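# Move one bottle from the cabinet onto the bench

## Task

Take exactly one bottle out of the cabinet and leave it standing upright on the bench, with the remaining two bottles still inside the cabinet.

## Robot and tools

Robot: two six-joint arms, left_arm and right_arm, each mounted on its own carriage on one shared floor track. Each has a two-finger parallel gripper (140 mm max opening) and a wrist camera. left_arm's fingers can fold: grip with the outer quarter of the pads, near the tips, or a narrow part may slip, and pressing the fingertips straight into a surface folds them quietly. right_arm's fingers are rigid.

Scene frame: fixed to the table. z = 0 is the table top, +z up, +x is the direction the arms face, +y is toward their left. The track runs along y at x = 0 (y = 0 at its middle). The table starts at x = 0.17 m. left_rail is always the carriage on the +y side and carries left_arm; right_rail carries right_arm. Each arm base sits at x = 0, y = its carriage position_m, z = 0.04 m. Anything that ends up off the table, including on the track or the metal strip next to it, fails the job.

execute_actions(actions, cameras): actions is a list holding one action (an empty list runs nothing and returns all camera images plus the scene number). An action may contain:
- rows: 1 to 15 rows, each applied for one control step of 1/30 s. Every row has 18 numbers in [-1, 1], covering both arms even if one is idle: left_arm's 6 joint values, then its gripper position, force_limit, speed, then the same 9 for right_arm. Joint order: shoulder pan, shoulder lift, elbow, wrist 1, wrist 2, wrist 3. Joint values are offsets, scaled so 1.0 = 2.222 rad, measured from the Joint targets as they were when the call began (not from the previous row), so repeating an offset in a new call moves further. Stated ranges: pan, lift and wrists -6.283 to 6.283 rad, elbow -3.142 to 3.142 rad. Gripper values are absolute commands: position +1 fully open, about -0.8 pads touch, -1 closes until blocked; force_limit from -1 (soft, about 14 N) to +1 (about 58 N); speed -1 (about 30 mm/s) to +1 (about 250 mm/s). To leave a gripper unchanged, resend its previous three numbers. Joints move at most 3.14 rad/s and lag commands by roughly 0.2 s.
- steps: 1 to 450 control steps (default 15), at least one per row; after the last row the arms keep heading for it.
- until: ends early when conditions on left_rail/right_rail fields hold, e.g. {"right_rail": {"position_status": ["!=", "moving"]}} or {"all": {"status": "ended"}}. Numbers need a comparison (=, !=, <, <=, >, >=).
- left_rail / right_rail: position_m is an absolute spot on the track in metres (left_rail -0.8 to 1.5, right_rail -1.5 to 0.8), speed_m_s 0.01 to 1, acceleration_factor 0.1 to 1, or {"stop": true}. Keep carriages at least 0.78 m apart. After sending position_m, run an action with an until on position_status so it arrives before you aim the arm.
cameras: names from cam_high, cam_low, cam_front, cam_side, cam_left_wrist, cam_right_wrist, or ["all"].

move(target, speed, blend, stop_force, zero, blocking, cameras): drives all joints along a synchronized path. target is one 18-number row or a list of up to 15 rows, laid out and scaled like rows above; every joint offset counts from the current Joint targets, even in a list. speed in rad/s (0.01 to 3.14, default 0.5) caps the fastest joint; blend in rad rounds corners of a list. stop_force in N (3 to 120, one value for both arms) halts an arm when its wrist sensor feels that much push; use it with slow speed for touching down, and omit it when lifting away from contact. zero (default true) re-zeros before the move. blocking=false returns early; then call wait or stop before new rows or moves. The result adds a move: line (done, off_target, held, moving, fault).

wait(seconds 0 to 10), stop() (brakes a running move), zoom_image(camera, region [x0,y0,x1,y1] pixels, at most 504x504), zero_wrist_force(arm), read_manual(section), finished_scene(scene 1 or 2).

Results: end_effector_position in metres (point between closed pads; fingertips reach about 33 mm further), end_effector_quat_wxyz, velocities in m/s and rad/s, all in the scene frame; gripper fingers point along its +z and close along its y. Joint positions/velocities: per arm the rail (m) then six joints (rad). Joint targets: the commanded angles your offsets start from. Joint torques: drive output including gravity. Wrist force/torque: in the gripper's own axes. Wrist depth: 7x7 grid of distances ahead of each wrist camera. object_status: 0 moving, 1 blocked while opening, 2 blocked while closing (a grip), 3 reached command or pads met. position_measured in counts: 3 open, about 75 at 100 mm, 139 at 60 mm, 200 at 20 mm, 230 pads touching. Rail fields: position_m, position_status (moving, done, contact_stop, time_out, stopped, stopped_with_arm, stopped_for_other_arm, stopped_for_other_carriage), position_answer (taken or not_taken). Lines like joint command not followed or joint sent to its limit mean a check changed your command.

Avoid: faults from contact torque (135 N m at the big joints, 25.2 N m at wrists) or about 150 N of external force, which freeze an arm for 10 s; any contact between the two arms or carriages; overheating by long stretched-out holds; fast impacts with the cabinet or table; knocking over or dropping bottles; releasing a bottle before it is set down and still. Confirm object_status 2 before lifting, move slowly near the cabinet, and leave the bottle standing on its own before finishing.

Each tool is called after ">>>" by a JSON object that holds its "method" and its "body", one argument or row to a line.

## Session

>>> {"method": "execute_actions", "body": {
  "actions": []
}}

Scene clock: 0.00 s.
left_arm: end_effector_position=(+0.3456, +1.0322, +0.5800) position_measured=3 object_status=3 end_effector_quat_wxyz=(+0.000, +0.000, +1.000, +0.000) | right_arm: end_effector_position=(+0.3456, -1.0399, +0.5800) position_measured=3 object_status=3 end_effector_quat_wxyz=(+0.000, +0.000, +1.000, +0.000)
Joint positions: left_arm=[1.005 -0.316 -1.725 0.971 -0.816 -1.571 -0.316] | right_arm=[-1.067 -0.316 -1.725 0.971 -0.816 -1.571 -0.316]
Joint velocities: within noise
Joint torques (N m): no reading
Wrist force (N): no reading
Wrist torque (N m): no reading
Wrist force, peak (N): no reading
Wrist depth (mm): cam_left_wrist=[- - 678 - - 615 621 / - 638 - - - 682 - / - 676 715 - - - 717 / - 135 - - - - 134 / - 128 - - - - 119 / - - - 850 866 - - / 1860 - 1831 1889 1904 1951 -] | cam_right_wrist=[- - - - 627 - 638 / - 674 648 - 606 - - / 682 680 - - 714 648 691 / - 115 - 772 - 738 108 / - - 775 - - 822 - / - 1864 1703 1730 1817 1833 - / - 1817 1817 1948 1817 1931 -]
Joint targets: left_arm=[1.005 -0.316 -1.725 0.971 -0.816 -1.571 -0.316] | right_arm=[-1.067 -0.316 -1.725 0.971 -0.816 -1.571 -0.316]
Tool commands: left_gripper/position=+1.0 left_gripper/force_limit=+1.0 left_gripper/speed=+1.0 right_gripper/position=+1.0 right_gripper/force_limit=+1.0 right_gripper/speed=+1.0
left_rail: position_m=1.005 position_status=done
right_rail: position_m=-1.067 position_status=done

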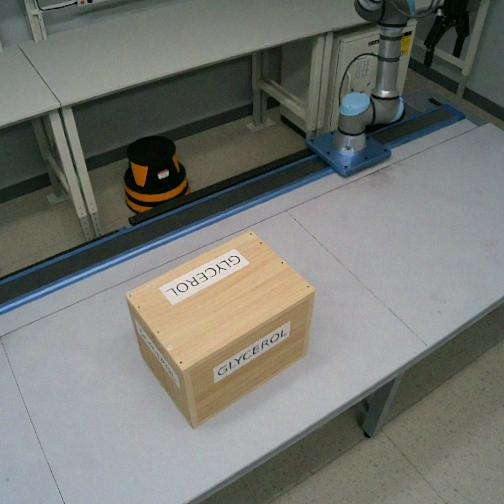

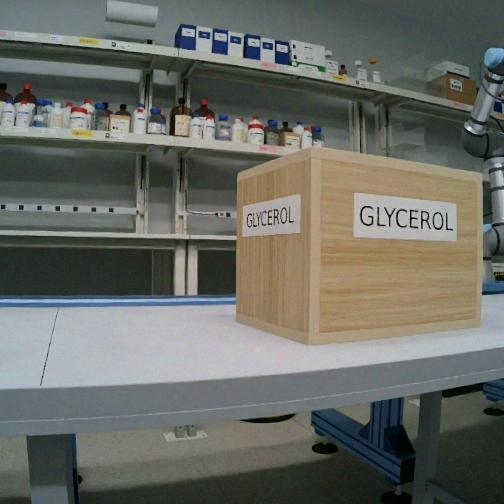

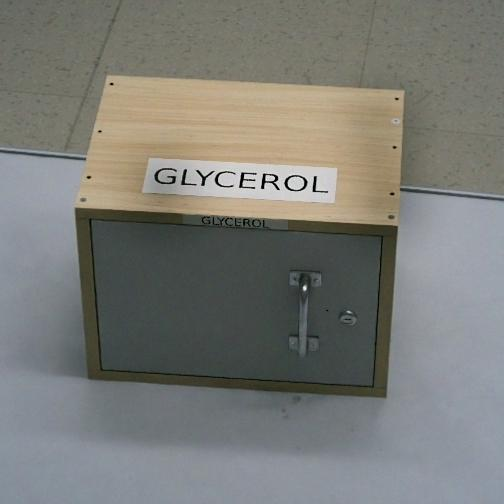

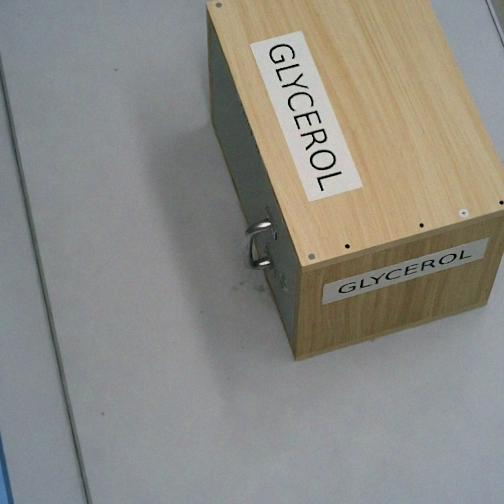

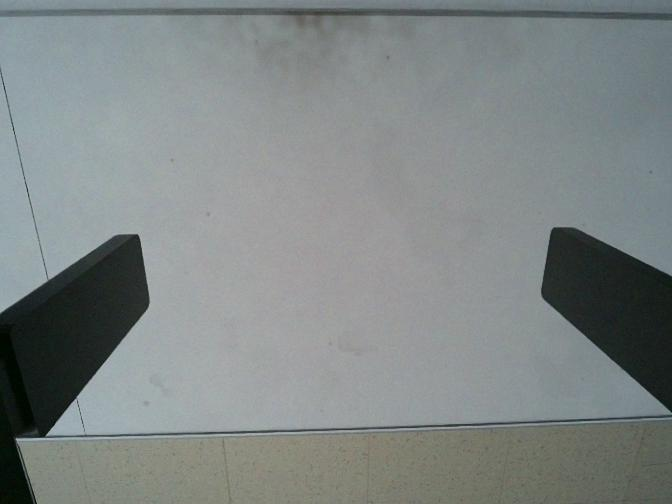

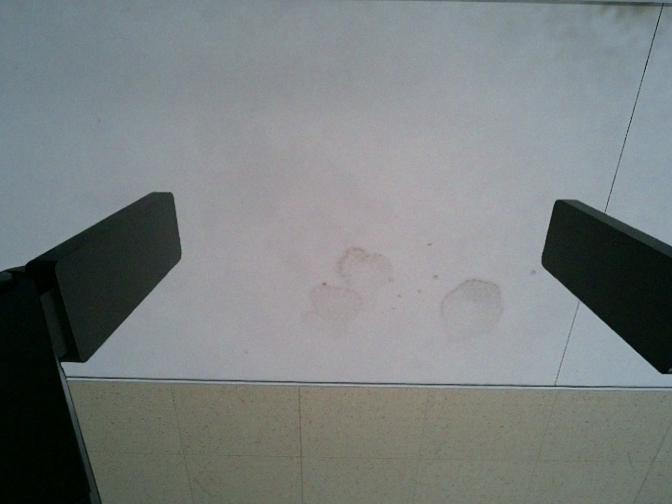

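>>> {"method": "zoom_image", "body": {
  "camera": "cam_front",
  "region": [60, 190, 420, 410]
}}

>>> {"method": "zoom_image", "body": {
  "camera": "cam_side",
  "region": [180, 0, 504, 380]
}}

>>> {"method": "zoom_image", "body": {
  "camera": "cam_high",
  "region": [100, 200, 340, 440]
}}

Scaled by 1.400 from the camera's 504x504 image, which has a finer 720x720 frame.

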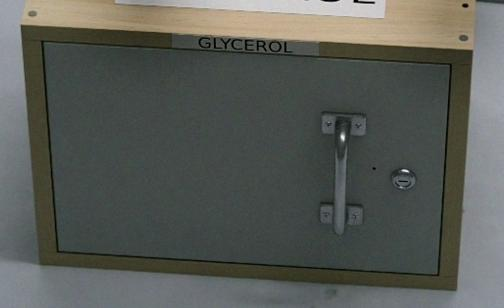

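Scaled by 1.326 from the camera's 504x504 image, which has a finer 720x720 frame.

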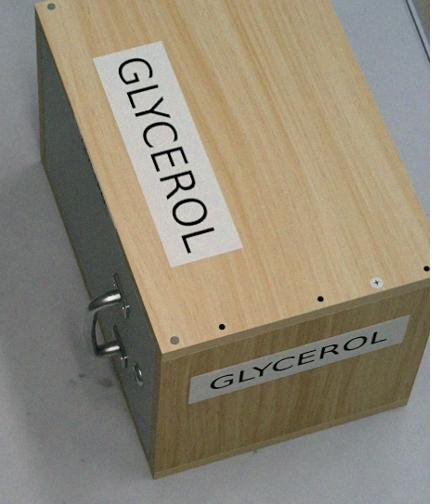

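Scaled by 2.100 from the camera's 504x504 image, which has a finer 720x720 frame.

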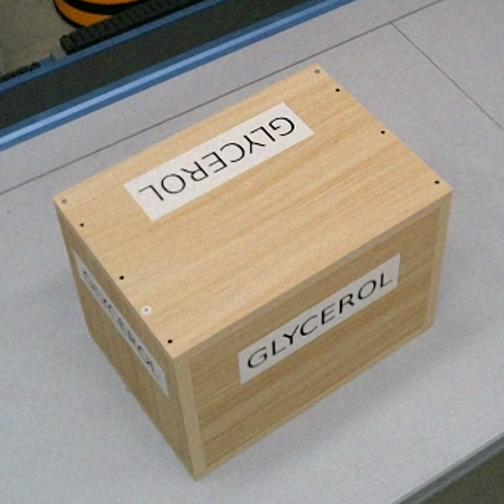

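>>> {"method": "execute_actions", "body": {
  "actions": [
    {"right_rail": {"position_m": -0.1, "speed_m_s": 0.7, "acceleration_factor": 0.5}, "steps": 120, "until": {"right_rail": {"position_status": ["!=", "moving"]}}}
  ],
  "cameras": ["cam_right_wrist", "cam_high", "cam_front"]
}}

Scene clock: 4.03 s.
left_arm: end_effector_position=(+0.3456, +1.0322, +0.5800) position_measured=3 object_status=3 end_effector_quat_wxyz=(+0.000, +0.000, +1.000, +0.000) | right_arm: end_effector_position=(+0.3456, -0.0728, +0.5800) position_measured=3 object_status=3 end_effector_quat_wxyz=(+0.000, +0.000, +1.000, +0.000)
Joint positions: left_arm=[1.005 -0.316 -1.725 0.971 -0.816 -1.571 -0.316] | right_arm=[-0.1 -0.316 -1.725 0.971 -0.816 -1.571 -0.316]
Joint torques (N m): left_arm=[1.37 -14.16 -20.16 -2.81 -0.27 0.19] | right_arm=[0.57 -10.87 -20.44 -2.82 0.11 -0.29]
Wrist force (N): left_arm=[0.4 -0.1 0.5] | right_arm=[0.1 -0.2 -0.1]
Wrist torque (N m): left_arm=[-0.02 -0.08 0.00] | right_arm=[-0.03 -0.03 0.01]
Wrist force, peak (N): left_arm=[0.5 -0.3 0.8] | right_arm=[-0.1 -2.1 0.3]
Wrist depth (mm): cam_left_wrist=[- - - - - - - / - - - - 686 - 713 / - - 715 704 - - - / - 135 - 728 - 147 - / - 126 - - - - 119 / - 853 - - - - - / 1712 1904 1845 1845 1817 1920 -] | cam_right_wrist=[- - - 593 - 613 - / - 659 - - - - - / 695 674 - 707 - - 663 / - 115 470 454 429 440 113 / - - 461 474 487 484 - / - 1817 1730 521 519 516 1787 / - 1984 1897 1984 1948 1984 -]
Joint targets: left_arm=[1.005 -0.316 -1.725 0.971 -0.816 -1.571 -0.316] | right_arm=[-0.100 -0.316 -1.725 0.971 -0.816 -1.571 -0.316]
Tool commands: left_gripper/position=+1.0 left_gripper/force_limit=+1.0 left_gripper/speed=+1.0 right_gripper/position=+1.0 right_gripper/force_limit=+1.0 right_gripper/speed=+1.0
left_rail: position_m=1.005 position_status=done
right_rail: position_m=-0.100 speed_m_s=0.70 position_status=done
Images, in order (width x height): cam_high 504x504, cam_front 504x504, cam_right_wrist 672x504.

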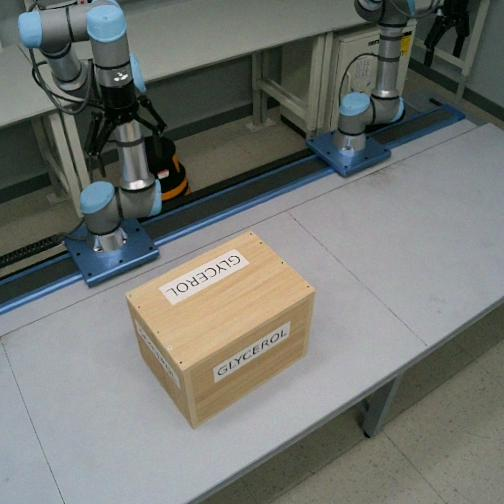

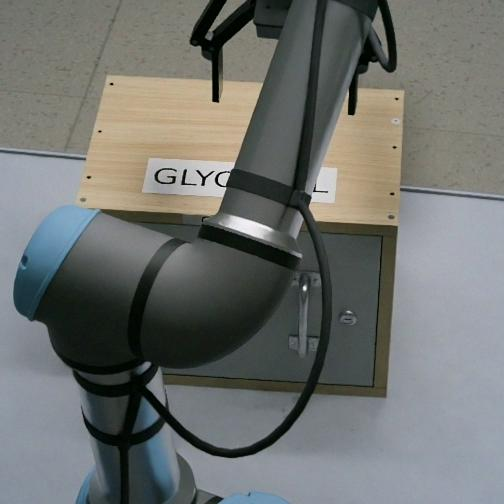

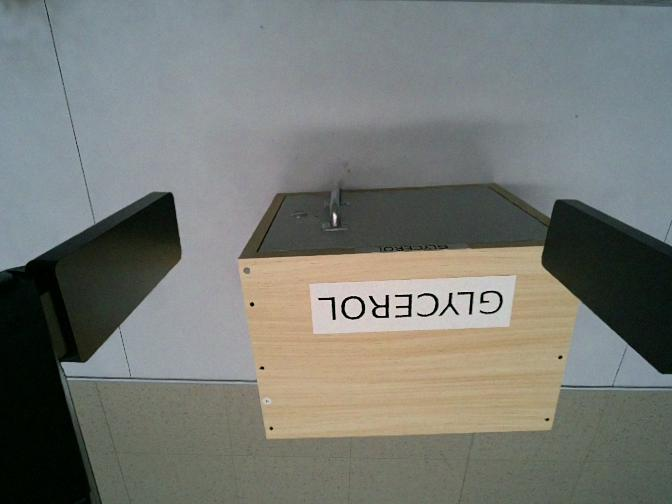

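>>> {"method": "execute_actions", "body": {
  "actions": [
    {"right_rail": {"position_m": -0.8, "speed_m_s": 0.7, "acceleration_factor": 0.5}, "steps": 120, "until": {"right_rail": {"position_status": ["!=", "moving"]}}}
  ],
  "cameras": []
}}

Scene clock: 9.90 s.
left_arm: end_effector_position=(+0.3456, +1.0322, +0.5800) position_measured=3 object_status=3 end_effector_quat_wxyz=(+0.000, +0.000, +1.000, +0.000) | right_arm: end_effector_position=(+0.3456, -0.7727, +0.5800) position_measured=3 object_status=3 end_effector_quat_wxyz=(+0.000, +0.000, +1.000, +0.000)
Joint positions: left_arm=[1.005 -0.316 -1.725 0.971 -0.816 -1.571 -0.316] | right_arm=[-0.8 -0.316 -1.725 0.971 -0.816 -1.571 -0.316]
Joint torques (N m): left_arm=[1.2 -13.59 -20.1 -2.7 -0.4 0.16] | right_arm=[1.6 -11.13 -20.96 -2.77 -0.06 -0.36]
Wrist force (N): left_arm=[0.2 -0.4 0.3] | right_arm=[0.0 -0.1 0.2]
Wrist torque (N m): left_arm=[-0.08 -0.04 0.00] | right_arm=[-0.01 0.00 0.01]
Wrist force, peak (N): left_arm=[0.1 -0.1 0.9] | right_arm=[-0.3 2.3 0.1]
Wrist depth (mm): cam_left_wrist=[618 645 654 642 643 642 656 / - - 656 - - 680 - / - 711 702 - 708 - - / - 138 - - 753 749 - / - 126 765 - - - 119 / - - - - - - 109 / - 1874 1845 1860 1860 1920 1951] | cam_right_wrist=[663 - 620 - 667 - - / 604 - 632 - 704 689 625 / - - 726 - - - - / - 115 746 754 - 133 116 / - - - - - - - / - 1881 1966 1787 1833 1730 - / - 1948 1984 1787 2120 2060 -]
Joint targets: left_arm=[1.005 -0.316 -1.725 0.971 -0.816 -1.571 -0.316] | right_arm=[-0.800 -0.316 -1.725 0.971 -0.816 -1.571 -0.316]
Tool commands: left_gripper/position=+1.0 left_gripper/force_limit=+1.0 left_gripper/speed=+1.0 right_gripper/position=+1.0 right_gripper/force_limit=+1.0 right_gripper/speed=+1.0
left_rail: position_m=1.005 position_status=done
right_rail: position_m=-0.800 speed_m_s=0.70 position_status=done
No camera images: "cameras" was empty.

>>> {"method": "move", "body": {
  "target": [0,0,0,0,0,0,1,1,1,0.8067,0.3080,0.4599,-0.0613,-0.7745,0.1422,1,1,1],
  "speed": 0.9
}}

>>> {"method": "execute_actions", "body": {
  "actions": [
    {"right_rail": {"position_m": -0.55}, "steps": 120, "until": {"right_rail": {"position_status": ["!=", "moving"]}}}
  ],
  "cameras": ["all"]
}}

Scene clock: 12.33 s.
left_arm: end_effector_position=(+0.3456, +1.0322, +0.5800) position_measured=3 object_status=3 end_effector_quat_wxyz=(+0.000, +0.000, +1.000, +0.000) | right_arm: end_effector_position=(+0.3933, -0.6110, +0.3332) position_measured=3 object_status=3 end_effector_quat_wxyz=(-0.239, -0.535, +0.603, -0.541)
Joint positions: left_arm=[1.005 -0.316 -1.725 0.971 -0.816 -1.571 -0.316] | right_arm=[-0.8 0.76 -1.312 1.586 -0.898 -2.604 -0.125]
Joint torques (N m): left_arm=[0.56 -14.28 -20.52 -2.8 -0.42 0.2] | right_arm=[-13.49 -41.1 -34.08 1.13 0.48 -1.63]
Wrist force (N): left_arm=[0.0 0.1 0.7] | right_arm=[-0.6 0.0 1.1]
Wrist torque (N m): left_arm=[0.02 0.00 0.00] | right_arm=[0.11 0.13 0.14]
Wrist force, peak (N): left_arm=[0.8 -0.3 0.2] | right_arm=[-14.9 8.0 -4.0]
Wrist depth (mm): cam_left_wrist=[613 621 628 654 - 663 - / - - - - - 688 - / 672 696 726 - - 730 - / - 719 746 746 804 751 - / - 127 - - 804 - 119 / - 778 810 850 - - 109 / 1874 1845 1817 1889 1874 1920 1904] | cam_right_wrist=[- - 2515 2773 3004 - 772 / - - - - - - 665 / - 2923 2809 920 - - 520 / - 123 807 - - 134 108 / - 2002 - - 509 - - / - - - 495 456 - - / - - - - 368 - -]
Joint targets: left_arm=[1.005 -0.316 -1.725 0.971 -0.816 -1.571 -0.316] | right_arm=[-0.800 0.760 -1.312 1.586 -0.898 -2.604 -0.125]
left_rail: position_m=1.005 position_status=done
right_rail: position_m=-0.800 speed_m_s=0.70 position_status=done
move: held (right_arm; a check stopped the path); limits=held; right_arm: the shoulder pan is farthest, 0.716 rad from its target
joint command not followed: on one or more control steps a check withheld the commanded joint targets of the right arm, and it was not sent them on those steps.
cause: the commanded joint targets, or the way to them, would bring two parts of the arm too close to each other (its gripper and another part of the arm, with joints 5 (wrist 1) to 7 (wrist 3) between them, 19 mm apart when it was first held).

Scene clock: 13.63 s.
left_arm: end_effector_position=(+0.3456, +1.0322, +0.5800) position_measured=3 object_status=3 end_effector_quat_wxyz=(+0.000, +0.000, +1.000, +0.000) | right_arm: end_effector_position=(+0.3933, -0.3611, +0.3332) position_measured=3 object_status=3 end_effector_quat_wxyz=(-0.239, -0.535, +0.603, -0.541)
Joint positions: left_arm=[1.005 -0.316 -1.725 0.971 -0.816 -1.571 -0.316] | right_arm=[-0.55 0.76 -1.312 1.586 -0.898 -2.604 -0.125]
Joint torques (N m): left_arm=[1.26 -14.04 -19.9 -2.87 -0.29 0.13] | right_arm=[-8.88 -26.47 -26.76 -2.04 0.32 -1.35]
Wrist force (N): left_arm=[0.1 0.1 0.6] | right_arm=[-0.8 0.3 0.6]
Wrist torque (N m): left_arm=[0.02 -0.02 0.01] | right_arm=[0.16 0.18 0.13]
Wrist force, peak (N): left_arm=[0.6 -0.1 0.5] | right_arm=[0.5 0.5 2.7]
Wrist depth (mm): cam_left_wrist=[- 635 659 669 - 652 612 / - - - 713 - 780 704 / 688 - 715 726 721 749 723 / - 137 753 - - - - / - 126 783 793 885 - 119 / - 853 821 844 - - 114 / 1860 1737 1874 1889 2204 1935 1920] | cam_right_wrist=[2377 2325 - 2377 - - - / 3277 3433 2963 1098 932 835 670 / 3433 2963 2773 - - - 560 / - 115 - - - 133 108 / - 1787 632 - - 437 - / - 1638 529 - - 391 - / - - - 422 - - -]
Joint targets: left_arm=[1.005 -0.316 -1.725 0.971 -0.816 -1.571 -0.316] | right_arm=[-0.550 0.760 -1.312 1.586 -0.898 -2.604 -0.125]
Tool commands: left_gripper/position=+1.0 left_gripper/force_limit=+1.0 left_gripper/speed=+1.0 right_gripper/position=+1.0 right_gripper/force_limit=+1.0 right_gripper/speed=+1.0
left_rail: position_m=1.005 position_status=done
right_rail: position_m=-0.550 speed_m_s=0.70 position_status=done

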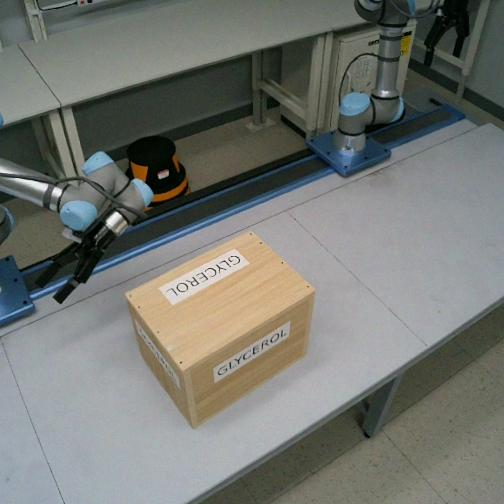

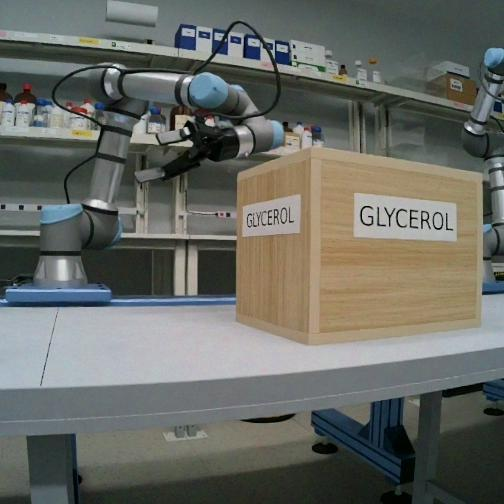

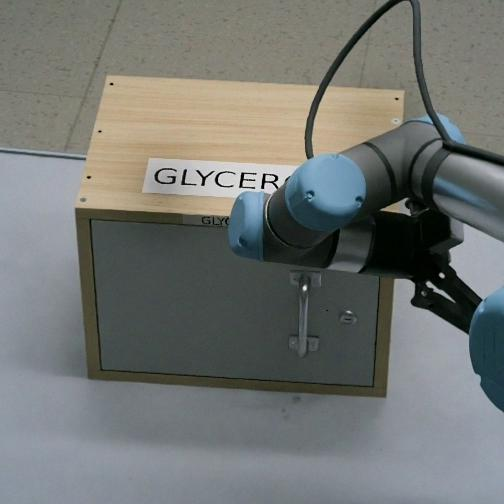

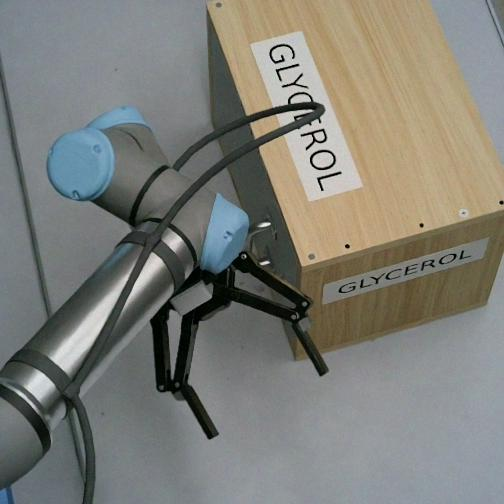

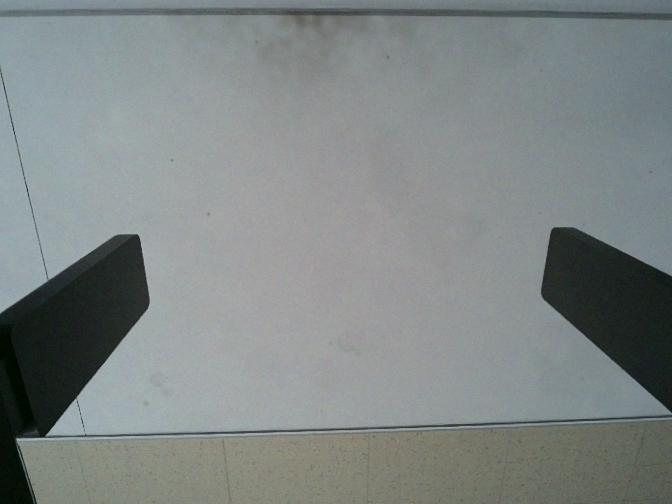

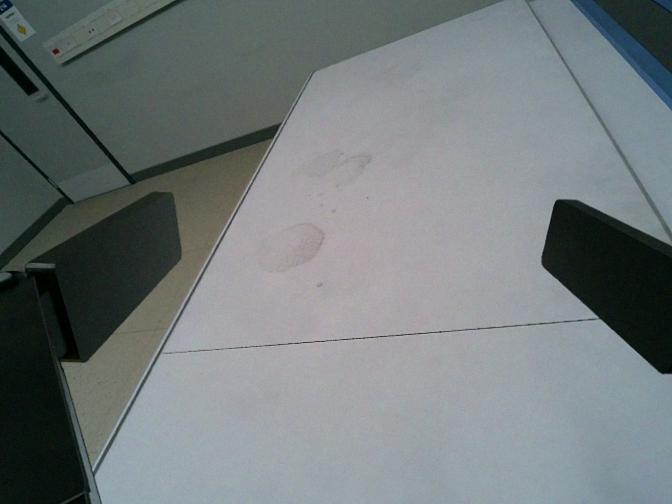

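>>> {"method": "execute_actions", "body": {
  "actions": [
    {"right_rail": {"position_m": -0.67}, "steps": 120, "until": {"right_rail": {"position_status": ["!=", "moving"]}}}
  ],
  "cameras": []
}}

>>> {"method": "move", "body": {
  "target": [0,0,0,0,0,0,1,1,1,-0.0224,-0.2766,0.3317,-0.6669,0.3155,0.3444,1,1,1],
  "speed": 0.9
}}

>>> {"method": "execute_actions", "body": {
  "actions": [
    {"right_rail": {"position_m": -0.38}, "steps": 120, "until": {"right_rail": {"position_status": ["!=", "moving"]}}}
  ],
  "cameras": ["all"]
}}

Scene clock: 16.63 s.
left_arm: end_effector_position=(+0.3456, +1.0322, +0.5800) position_measured=3 object_status=3 end_effector_quat_wxyz=(+0.000, +0.000, +1.000, +0.000) | right_arm: end_effector_position=(+0.3933, -0.4811, +0.3332) position_measured=3 object_status=3 end_effector_quat_wxyz=(-0.239, -0.535, +0.603, -0.541)
Joint positions: left_arm=[1.005 -0.316 -1.725 0.971 -0.816 -1.571 -0.316] | right_arm=[-0.67 0.76 -1.312 1.586 -0.898 -2.604 -0.125]
Joint torques (N m): left_arm=[1.73 -14.05 -20.36 -2.95 -0.36 0.34] | right_arm=[-2.16 -35.6 -19.33 -1.37 -0.81 -1.08]
Wrist force (N): left_arm=[0.3 -0.2 0.4] | right_arm=[-0.7 0.2 0.9]
Wrist torque (N m): left_arm=[-0.04 -0.07 0.00] | right_arm=[0.15 0.14 0.14]
Wrist force, peak (N): left_arm=[0.3 -0.4 0.7] | right_arm=[0.1 0.6 2.5]
Wrist depth (mm): cam_left_wrist=[617 - 643 684 631 612 647 / - 661 - - - - - / 678 706 - - 721 719 - / - 719 - - 783 739 744 / - 815 - 856 812 - 119 / - 818 804 799 - - 104 / 1889 1860 1845 1763 1619 2017 -] | cam_right_wrist=[- 3604 - 3228 2575 1098 822 / 4080 - - - - - 653 / - 3090 2670 789 - 618 559 / - 123 775 711 - 142 116 / - 2163 741 - - - - / - - 526 - - - - / - - 444 443 - - -]
Joint targets: left_arm=[1.005 -0.316 -1.725 0.971 -0.816 -1.571 -0.316] | right_arm=[-0.670 0.760 -1.312 1.586 -0.898 -2.604 -0.125]
Tool commands: left_gripper/position=+1.0 left_gripper/force_limit=+1.0 left_gripper/speed=+1.0 right_gripper/position=+1.0 right_gripper/force_limit=+1.0 right_gripper/speed=+1.0
left_rail: position_m=1.005 position_status=done
right_rail: position_m=-0.670 speed_m_s=0.70 position_status=done
No camera images: "cameras" was empty.

Scene clock: 19.07 s.
left_arm: end_effector_position=(+0.3456, +1.0322, +0.5800) position_measured=3 object_status=3 end_effector_quat_wxyz=(+0.000, +0.000, +1.000, +0.000) | right_arm: end_effector_position=(+0.3001, -0.3702, +0.2200) position_measured=3 object_status=3 end_effector_quat_wxyz=(+0.259, +0.000, +0.966, +0.000)
Joint positions: left_arm=[1.005 -0.316 -1.725 0.971 -0.816 -1.571 -0.316] | right_arm=[-0.67 0.71 -1.927 2.323 -2.38 -1.903 0.64]
Joint torques (N m): left_arm=[0.65 -14.42 -20.29 -2.95 -0.62 0.13] | right_arm=[-13.58 -17.42 -18.13 -5.16 1.12 1.19]
Wrist force (N): left_arm=[0.5 -0.2 0.2] | right_arm=[1.5 -0.7 1.0]
Wrist torque (N m): left_arm=[-0.03 -0.10 0.00] | right_arm=[-0.12 -0.43 -0.03]
Wrist force, peak (N): left_arm=[0.2 -0.7 0.7] | right_arm=[1.8 -0.7 0.9]
Wrist depth (mm): cam_left_wrist=[- 628 - 635 652 674 663 / - 620 - 658 715 682 - / - - - 682 721 723 742 / - 135 - 735 763 147 758 / - 125 - - - - 119 / - - 812 - 807 - 109 / 1763 1831 1874 1889 1904 - 1984] | cam_right_wrist=[- - - 292 - - - / - - - 341 - - - / - - - - - 395 391 / - 115 - - 530 410 108 / - 2060 648 - 559 414 113 / - 3180 3180 3228 3004 470 288 / - - 3932 3729 4005 357 272]
Joint targets: left_arm=[1.005 -0.316 -1.725 0.971 -0.816 -1.571 -0.316] | right_arm=[-0.670 0.710 -1.927 2.323 -2.380 -1.903 0.640]
left_rail: position_m=1.005 position_status=done
right_rail: position_m=-0.670 speed_m_s=0.70 position_status=done
move: done

Scene clock: 20.47 s.
left_arm: end_effector_position=(+0.3456, +1.0322, +0.5800) position_measured=3 object_status=3 end_effector_quat_wxyz=(+0.000, +0.000, +1.000, +0.000) | right_arm: end_effector_position=(+0.3000, -0.0801, +0.2200) position_measured=3 object_status=3 end_effector_quat_wxyz=(+0.259, +0.000, +0.966, +0.000)
Joint positions: left_arm=[1.005 -0.316 -1.725 0.971 -0.816 -1.571 -0.316] | right_arm=[-0.38 0.71 -1.927 2.323 -2.38 -1.903 0.64]
Joint torques (N m): left_arm=[1.28 -13.94 -20.27 -2.73 -0.63 0.3] | right_arm=[-9 -10.16 -24.89 -4.6 -0.99 0.93]
Wrist force (N): left_arm=[0.3 0.2 0.9] | right_arm=[1.5 -0.6 0.9]
Wrist torque (N m): left_arm=[0.05 -0.07 0.00] | right_arm=[-0.11 -0.43 -0.04]
Wrist force, peak (N): left_arm=[0.3 0.2 0.9] | right_arm=[1.4 -2.8 1.1]
Wrist depth (mm): cam_left_wrist=[- - 638 - 647 640 652 / 654 713 671 674 - - 715 / 645 - - 721 - - 713 / - 137 - - - - 768 / - 130 735 - - - 119 / - - - 829 - 1017 109 / - 1831 1790 1904 1803 2052 1967] | cam_right_wrist=[- - - - - - - / 340 - - - - - - / - - - 418 - 373 377 / - 115 - - - 134 114 / - 2738 314 - - - - / - 3004 291 - - - - / - 263 247 - 252 - -]
Joint targets: left_arm=[1.005 -0.316 -1.725 0.971 -0.816 -1.571 -0.316] | right_arm=[-0.380 0.710 -1.927 2.323 -2.380 -1.903 0.640]
Tool commands: left_gripper/position=+1.0 left_gripper/force_limit=+1.0 left_gripper/speed=+1.0 right_gripper/position=+1.0 right_gripper/force_limit=+1.0 right_gripper/speed=+1.0
left_rail: position_m=1.005 position_status=done
right_rail: position_m=-0.380 speed_m_s=0.70 position_status=done

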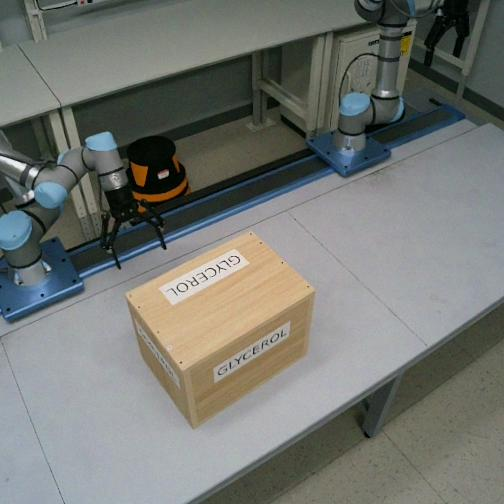

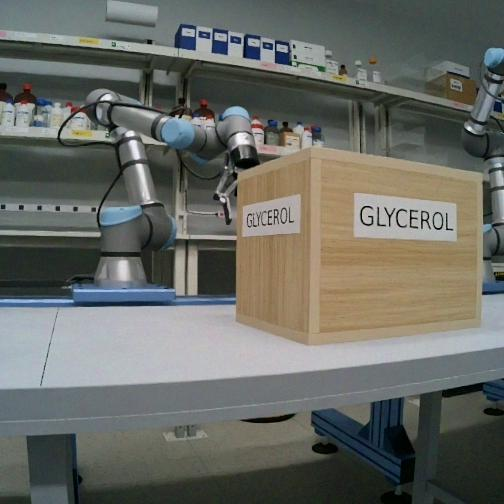

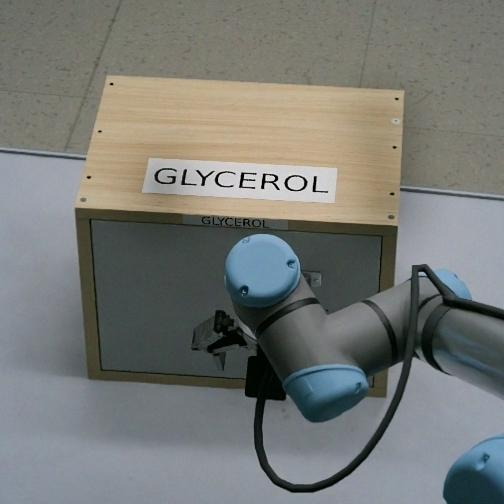

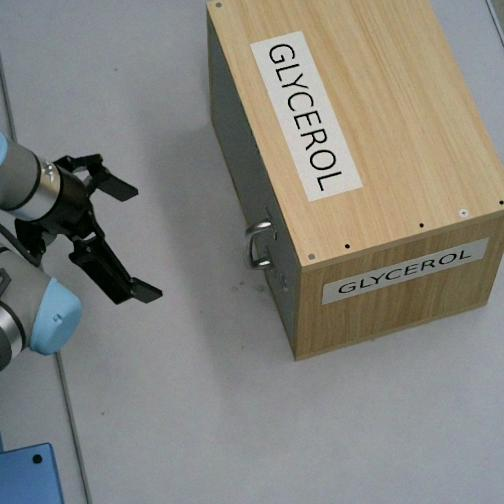

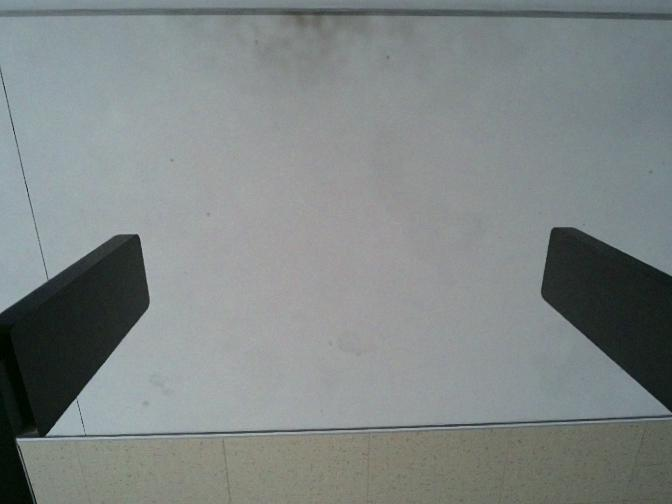

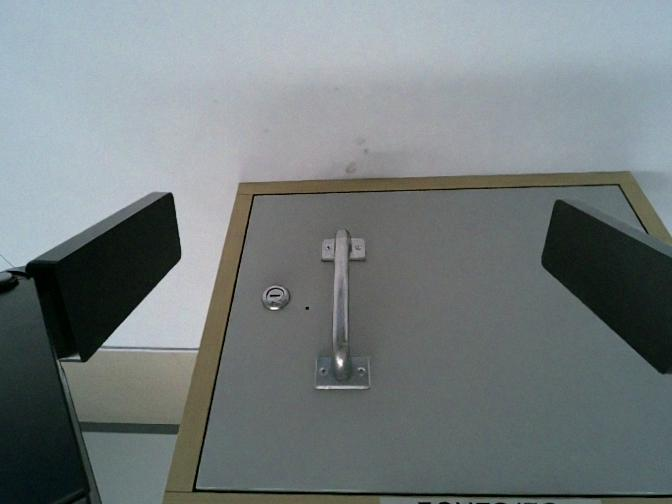

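>>> {"method": "zoom_image", "body": {
  "camera": "cam_side",
  "region": [200, 180, 320, 370]
}}

>>> {"method": "zoom_image", "body": {
  "camera": "cam_right_wrist",
  "region": [180, 160, 480, 504]
}}

Scaled by 2.653 from the camera's 504x504 image, which has a finer 720x720 frame.

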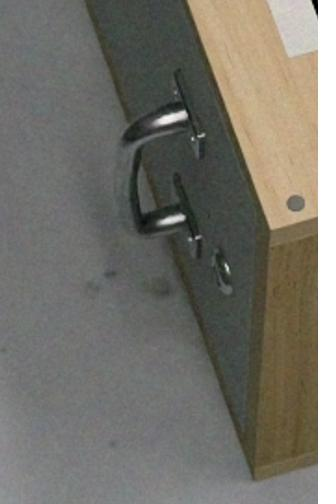

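Scaled by 1.465 from the camera's 672x504 image, which has a finer 960x720 frame.

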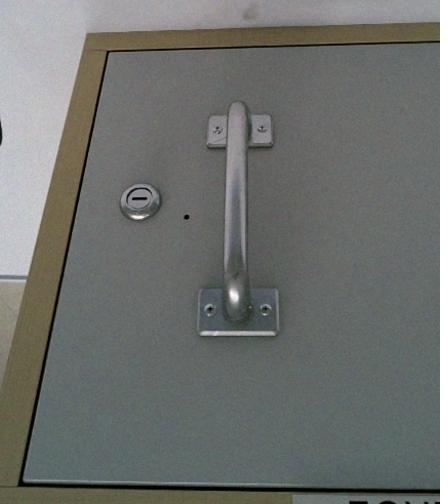

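>>> {"method": "move", "body": {
  "target": [0,0,0,0,0,0,1,1,1,-0.0841,0.0874,-0.0120,-0.0271,0.0721,-0.0644,-0.08,0,-0.5],
  "speed": 0.25,
  "cameras": ["cam_right_wrist", "cam_side", "cam_front"]
}}

Scene clock: 23.37 s.
left_arm: end_effector_position=(+0.3456, +1.0322, +0.5800) position_measured=3 object_status=3 end_effector_quat_wxyz=(+0.000, +0.000, +1.000, +0.000) | right_arm: end_effector_position=(+0.3500, -0.0857, +0.1500) position_measured=139 object_status=3 end_effector_quat_wxyz=(+0.174, +0.000, +0.985, +0.000)
Joint positions: left_arm=[1.005 -0.316 -1.725 0.971 -0.816 -1.571 -0.316] | right_arm=[-0.38 0.523 -1.733 2.297 -2.44 -1.743 0.497]
Joint torques (N m): left_arm=[0.71 -14.13 -20 -2.84 -0.64 0.25] | right_arm=[-12.3 -3.53 -34.21 -5.23 1.67 -1.31]
Wrist force (N): left_arm=[0.3 0.2 0.0] | right_arm=[1.1 -0.3 0.0]
Wrist torque (N m): left_arm=[0.04 -0.08 0.01] | right_arm=[-0.07 -0.28 0.14]
Wrist force, peak (N): left_arm=[0.5 0.0 0.7] | right_arm=[2.0 -0.8 -0.2]
Wrist depth (mm): cam_left_wrist=[623 613 - 643 - 640 674 / 667 - - 721 - - - / 671 - 674 704 - - - / - 136 - 773 - 147 136 / - 136 847 - 751 818 119 / - - 838 - - 1022 104 / 1817 1803 1889 1860 1935 1904 -] | cam_right_wrist=[- - - - 223 - - / 262 261 - - 258 266 - / 305 - - - - 285 296 / - - 104 330 163 104 312 / - - 117 251 - - 75 / - - - - - - 71 / - - - - - - -]
Joint targets: left_arm=[1.005 -0.316 -1.725 0.971 -0.816 -1.571 -0.316] | right_arm=[-0.380 0.523 -1.733 2.297 -2.440 -1.743 0.497]
left_rail: position_m=1.005 position_status=done
right_rail: position_m=-0.380 speed_m_s=0.70 position_status=done
move: done
Images, in order (width x height): cam_front 504x504, cam_side 504x504, cam_right_wrist 672x504.

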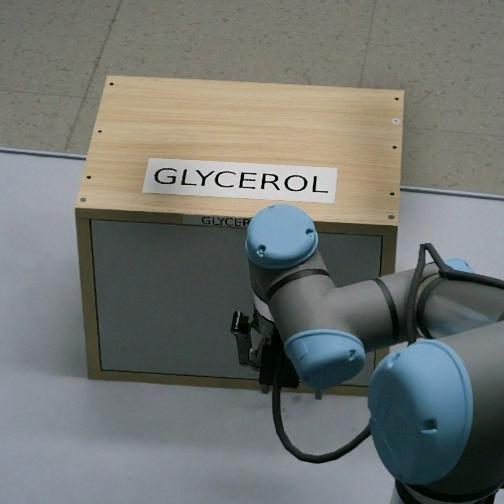

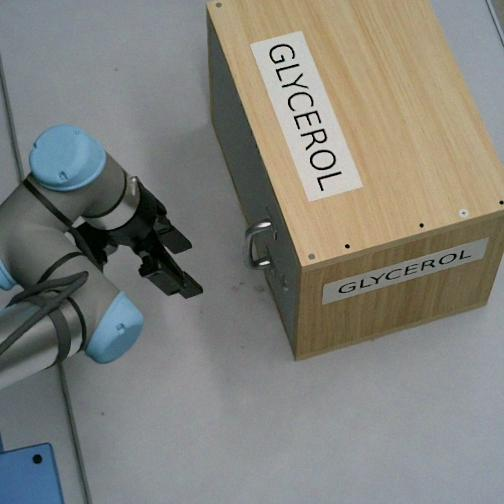

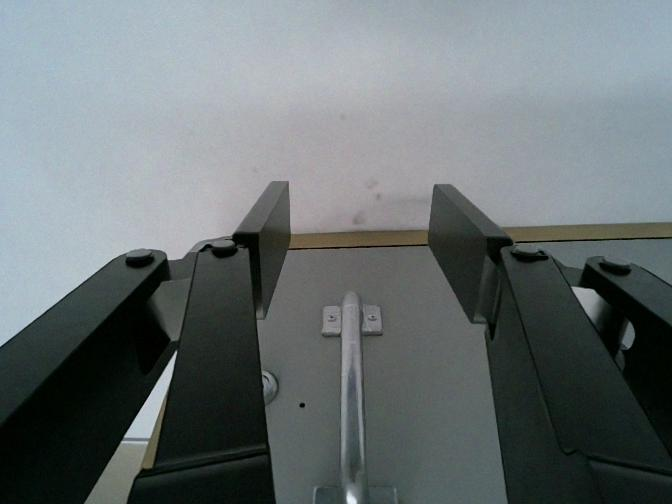

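>>> {"method": "move", "body": {
  "target": [0,0,0,0,0,0,1,1,1,-0.0297,0.0377,-0.0374,-0.0050,0.0093,-0.0288,-0.08,0,-0.5],
  "speed": 0.15,
  "cameras": ["cam_right_wrist", "cam_side"]
}}

Scene clock: 25.90 s.
left_arm: end_effector_position=(+0.3456, +1.0322, +0.5800) position_measured=3 object_status=3 end_effector_quat_wxyz=(+0.000, +0.000, +1.000, +0.000) | right_arm: end_effector_position=(+0.4001, -0.0868, +0.1550) position_measured=139 object_status=3 end_effector_quat_wxyz=(+0.174, +0.000, +0.985, +0.000) end_effector_velocity=(+0.002, +0.000, -0.001) end_effector_angular_velocity=(-0.001, +0.001, -0.001)
Joint positions: left_arm=[1.005 -0.316 -1.725 0.971 -0.816 -1.571 -0.316] | right_arm=[-0.38 0.457 -1.649 2.214 -2.452 -1.722 0.433]
Joint velocities: left_arm=[within noise] | right_arm=[0 -0.002 0.005 -0.003 -0.001 0 -0.002]
Joint torques (N m): left_arm=[0.75 -14.48 -19.9 -2.8 -0.54 0.17] | right_arm=[-13.18 -9.33 -34.95 -5.19 1.62 -1.92]
Wrist force (N): left_arm=[0.3 -0.4 0.8] | right_arm=[0.7 0.0 0.2]
Wrist torque (N m): left_arm=[-0.07 -0.07 0.00] | right_arm=[0.00 -0.14 0.15]
Wrist force, peak (N): left_arm=[-0.1 0.0 1.0] | right_arm=[1.9 0.0 -0.1]
Wrist depth (mm): cam_left_wrist=[- - - - - - - / 658 672 - - - - 694 / 694 698 702 - - - - / - 137 - 753 - - 756 / - 127 - 793 - 804 119 / - - 723 - 878 - - / 1889 1790 1845 1984 1700 1967 -] | cam_right_wrist=[- - 236 - 232 - 227 / - - 265 - - - - / - - 290 289 288 - 268 / - - 104 - 126 229 - / - - 76 - 198 - 75 / - - - - - - 71 / - - - - - - -]
Joint targets: left_arm=[1.005 -0.316 -1.725 0.971 -0.816 -1.571 -0.316] | right_arm=[-0.380 0.457 -1.649 2.214 -2.452 -1.722 0.433]
left_rail: position_m=1.005 position_status=done
right_rail: position_m=-0.380 speed_m_s=0.70 position_status=done
move: done
Images, in order (width x height): cam_side 504x504, cam_right_wrist 672x504.

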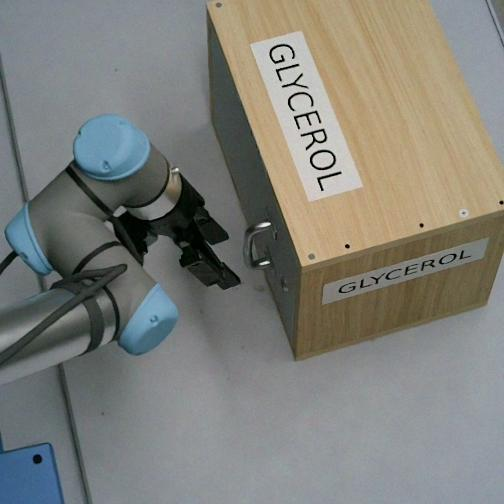

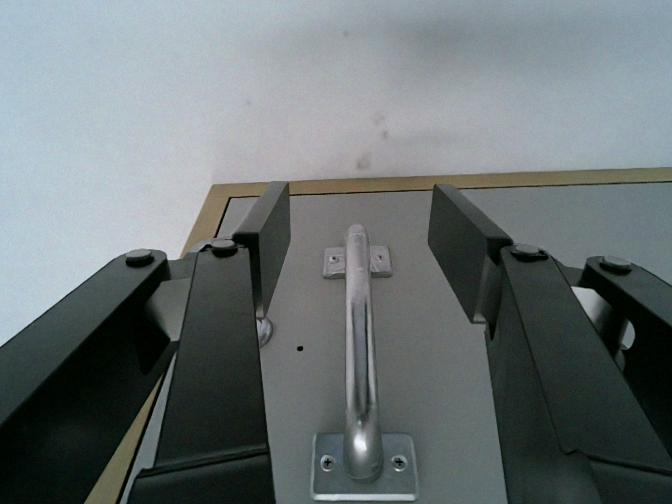

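>>> {"method": "move", "body": {
  "target": [
    [0,0,0,0,0,0,1,1,1,-0.0248,0.0467,-0.0442,-0.0056,0.0077,-0.0238,-0.08,0,-0.5],
    [0,0,0,0,0,0,1,1,1,-0.0412,0.0794,-0.0790,-0.0055,0.0129,-0.0395,-0.08,0,-0.5]
  ],
  "speed": 0.03,
  "stop_force": 6,
  "cameras": ["cam_right_wrist", "cam_side"]
}}

Scene clock: 30.63 s.
left_arm: end_effector_position=(+0.3456, +1.0322, +0.5800) position_measured=3 object_status=3 end_effector_quat_wxyz=(+0.000, +0.000, +1.000, +0.000) | right_arm: end_effector_position=(+0.4487, -0.0866, +0.1551) position_measured=139 object_status=3 end_effector_quat_wxyz=(+0.174, +0.000, +0.985, +0.000)
Joint positions: left_arm=[1.005 -0.316 -1.725 0.971 -0.816 -1.571 -0.316] | right_arm=[-0.38 0.408 -1.557 2.127 -2.463 -1.707 0.386]
Joint torques (N m): left_arm=[0.86 -13.74 -19.25 -2.87 -0.69 0.12] | right_arm=[13.56 -31.16 -15.6 -4.08 -2.1 1.22]
Wrist force (N): left_arm=[0.5 0.1 0.1] | right_arm=[4.9 -0.2 -0.1]
Wrist torque (N m): left_arm=[0.02 -0.09 0.00] | right_arm=[-0.12 -0.26 -0.05]
Wrist force, peak (N): left_arm=[0.4 -0.1 0.7] | right_arm=[15.0 -1.2 -8.7]
Wrist depth (mm): cam_left_wrist=[- 625 672 - - 640 636 / 654 661 667 - - 684 - / - - - - 672 778 717 / - 135 - - - - 756 / - 788 801 - - - 119 / - 804 824 - 812 866 109 / 1935 1831 1803 1845 1831 1904 1920] | cam_right_wrist=[235 237 - - - - - / - - - 270 246 - 240 / - 221 216 - 211 212 206 / - 185 111 - 126 97 - / - - 76 - - - 75 / - - - - - - 71 / - - - - 105 - -]
Joint targets: left_arm=[1.005 -0.316 -1.725 0.971 -0.816 -1.571 -0.316] | right_arm=[-0.380 0.408 -1.557 2.127 -2.463 -1.707 0.386]
left_rail: position_m=1.005 position_status=done
right_rail: position_m=-0.380 speed_m_s=0.70 position_status=done
move: contact (right_arm); path passed 0 of 2 targets; right_arm: the elbow is farthest, 0.088 rad from its target
Images, in order (width x height): cam_side 504x504, cam_right_wrist 672x504.

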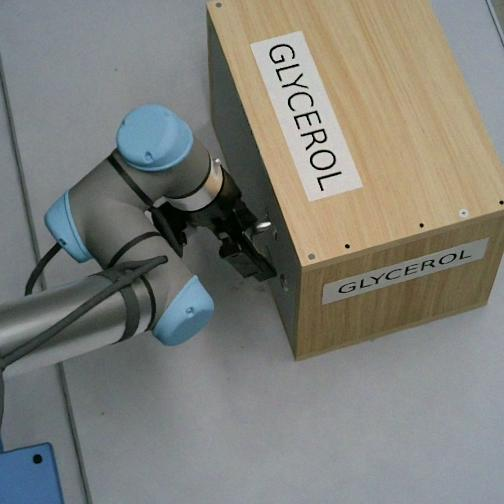

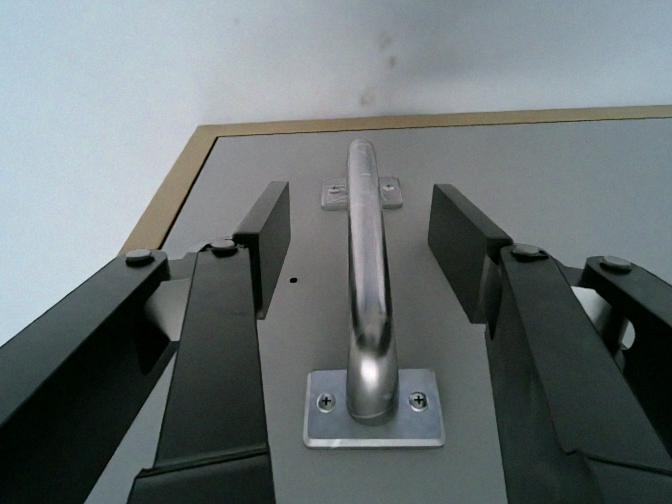

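>>> {"method": "move", "body": {
  "target": [0,0,0,0,0,0,1,1,1,0.0036,-0.0116,0.0116,0.0004,-0.0011,0.0033,-0.08,0,-0.5],
  "speed": 0.06
}}

>>> {"method": "zero_wrist_force", "body": {
  "arm": "right_arm"
}}

>>> {"method": "execute_actions", "body": {
  "actions": [
    {"rows": [[0,0,0,0,0,0,1,1,1,0,0,0,0,0,0,-1,-0.1,-1]], "steps": 75}
  ],
  "cameras": ["cam_right_wrist"]
}}

Scene clock: 31.90 s.
left_arm: end_effector_position=(+0.3456, +1.0322, +0.5800) position_measured=3 object_status=3 end_effector_quat_wxyz=(+0.000, +0.000, +1.000, +0.000) | right_arm: end_effector_position=(+0.4365, -0.0882, +0.1550) position_measured=139 object_status=3 end_effector_quat_wxyz=(+0.174, +0.000, +0.985, +0.000)
Joint positions: left_arm=[1.005 -0.316 -1.725 0.971 -0.816 -1.571 -0.316] | right_arm=[-0.38 0.416 -1.583 2.152 -2.462 -1.709 0.394]
Joint torques (N m): left_arm=[1.04 -13.39 -19.34 -2.79 -0.85 0.33] | right_arm=[14.65 -31.36 -12.76 -1.5 -2.05 1.21]
Wrist force (N): left_arm=[0.2 0.2 0.2] | right_arm=[0.8 -0.4 0.5]
Wrist torque (N m): left_arm=[0.04 -0.04 0.00] | right_arm=[-0.09 -0.19 -0.06]
Wrist force, peak (N): left_arm=[0.4 -0.3 0.7] | right_arm=[5.0 -0.4 0.0]
Wrist depth (mm): cam_left_wrist=[- 633 - - 640 647 - / - - - - - 688 - / - - - - - 719 721 / - 136 - - - - - / - 127 - - - 815 119 / - - 835 - - - 109 / 1790 1860 1874 1860 1904 1967 1935] | cam_right_wrist=[232 232 - - - - - / - 285 - 277 268 - 254 / - - 256 212 163 - 238 / - 202 104 174 125 97 - / - - 76 - - - 75 / - - - - - - 71 / - - - - - - -]
Joint targets: left_arm=[1.005 -0.316 -1.725 0.971 -0.816 -1.571 -0.316] | right_arm=[-0.380 0.416 -1.583 2.152 -2.462 -1.709 0.394]
left_rail: position_m=1.005 position_status=done
right_rail: position_m=-0.380 speed_m_s=0.70 position_status=done
move: done

Wrist force sensor zeroed.

Scene clock: 34.60 s.
left_arm: end_effector_position=(+0.3456, +1.0322, +0.5800) position_measured=3 object_status=3 end_effector_quat_wxyz=(+0.000, +0.000, +1.000, +0.000) | right_arm: end_effector_position=(+0.4363, -0.0882, +0.1551) position_measured=213 object_status=2 end_effector_quat_wxyz=(+0.174, +0.000, +0.985, +0.000)
Joint positions: left_arm=[1.005 -0.316 -1.725 0.971 -0.816 -1.571 -0.316] | right_arm=[-0.38 0.416 -1.583 2.152 -2.462 -1.709 0.394]
Joint torques (N m): left_arm=[1.09 -13.97 -19.6 -2.91 -0.8 0.24] | right_arm=[-14.55 -27.16 -13.53 -1.57 -2.18 1.1]
Wrist force (N, zeroed by zero_wrist_force on right_arm): left_arm=[0.1 -0.4 0.0] | right_arm=[-3.2 3.0 -0.5]
Wrist torque (N m, zeroed by zero_wrist_force on right_arm): left_arm=[-0.08 -0.01 0.00] | right_arm=[0.23 0.30 -0.08]
Wrist force, peak (N, zeroed by zero_wrist_force on right_arm): left_arm=[0.5 0.1 0.5] | right_arm=[-3.6 13.2 2.4]
Wrist depth (mm): cam_left_wrist=[631 609 636 643 659 649 728 / 656 - - 682 - - 667 / - - - - - - - / - 137 - - 756 147 - / - 134 796 - 791 - 119 / - - - 859 801 810 109 / - 1951 1790 1831 1935 1889 1951] | cam_right_wrist=[- - - 235 - - - / - - - - - 258 256 / - 305 261 - - 210 - / 371 205 88 116 97 93 177 / - - - 108 - 78 - / - - - - - - - / - - - - - - -]
Joint targets: left_arm=[1.005 -0.316 -1.725 0.971 -0.816 -1.571 -0.316] | right_arm=[-0.380 0.416 -1.583 2.152 -2.462 -1.709 0.394]
left_rail: position_m=1.005 position_status=done
right_rail: position_m=-0.380 speed_m_s=0.70 position_status=done
Images, in order (width x height): cam_right_wrist 672x504.

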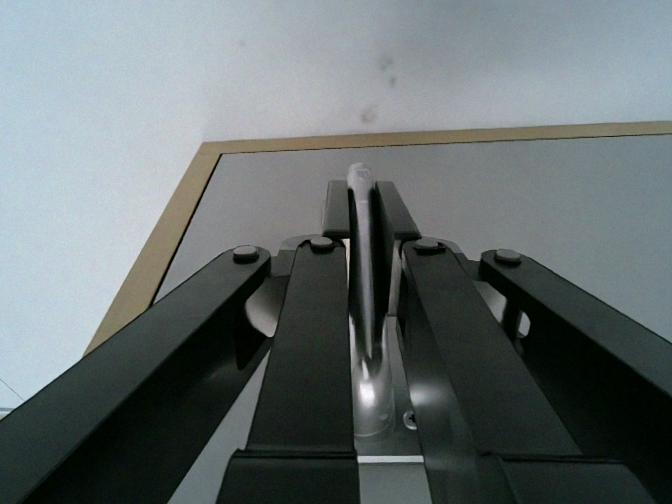

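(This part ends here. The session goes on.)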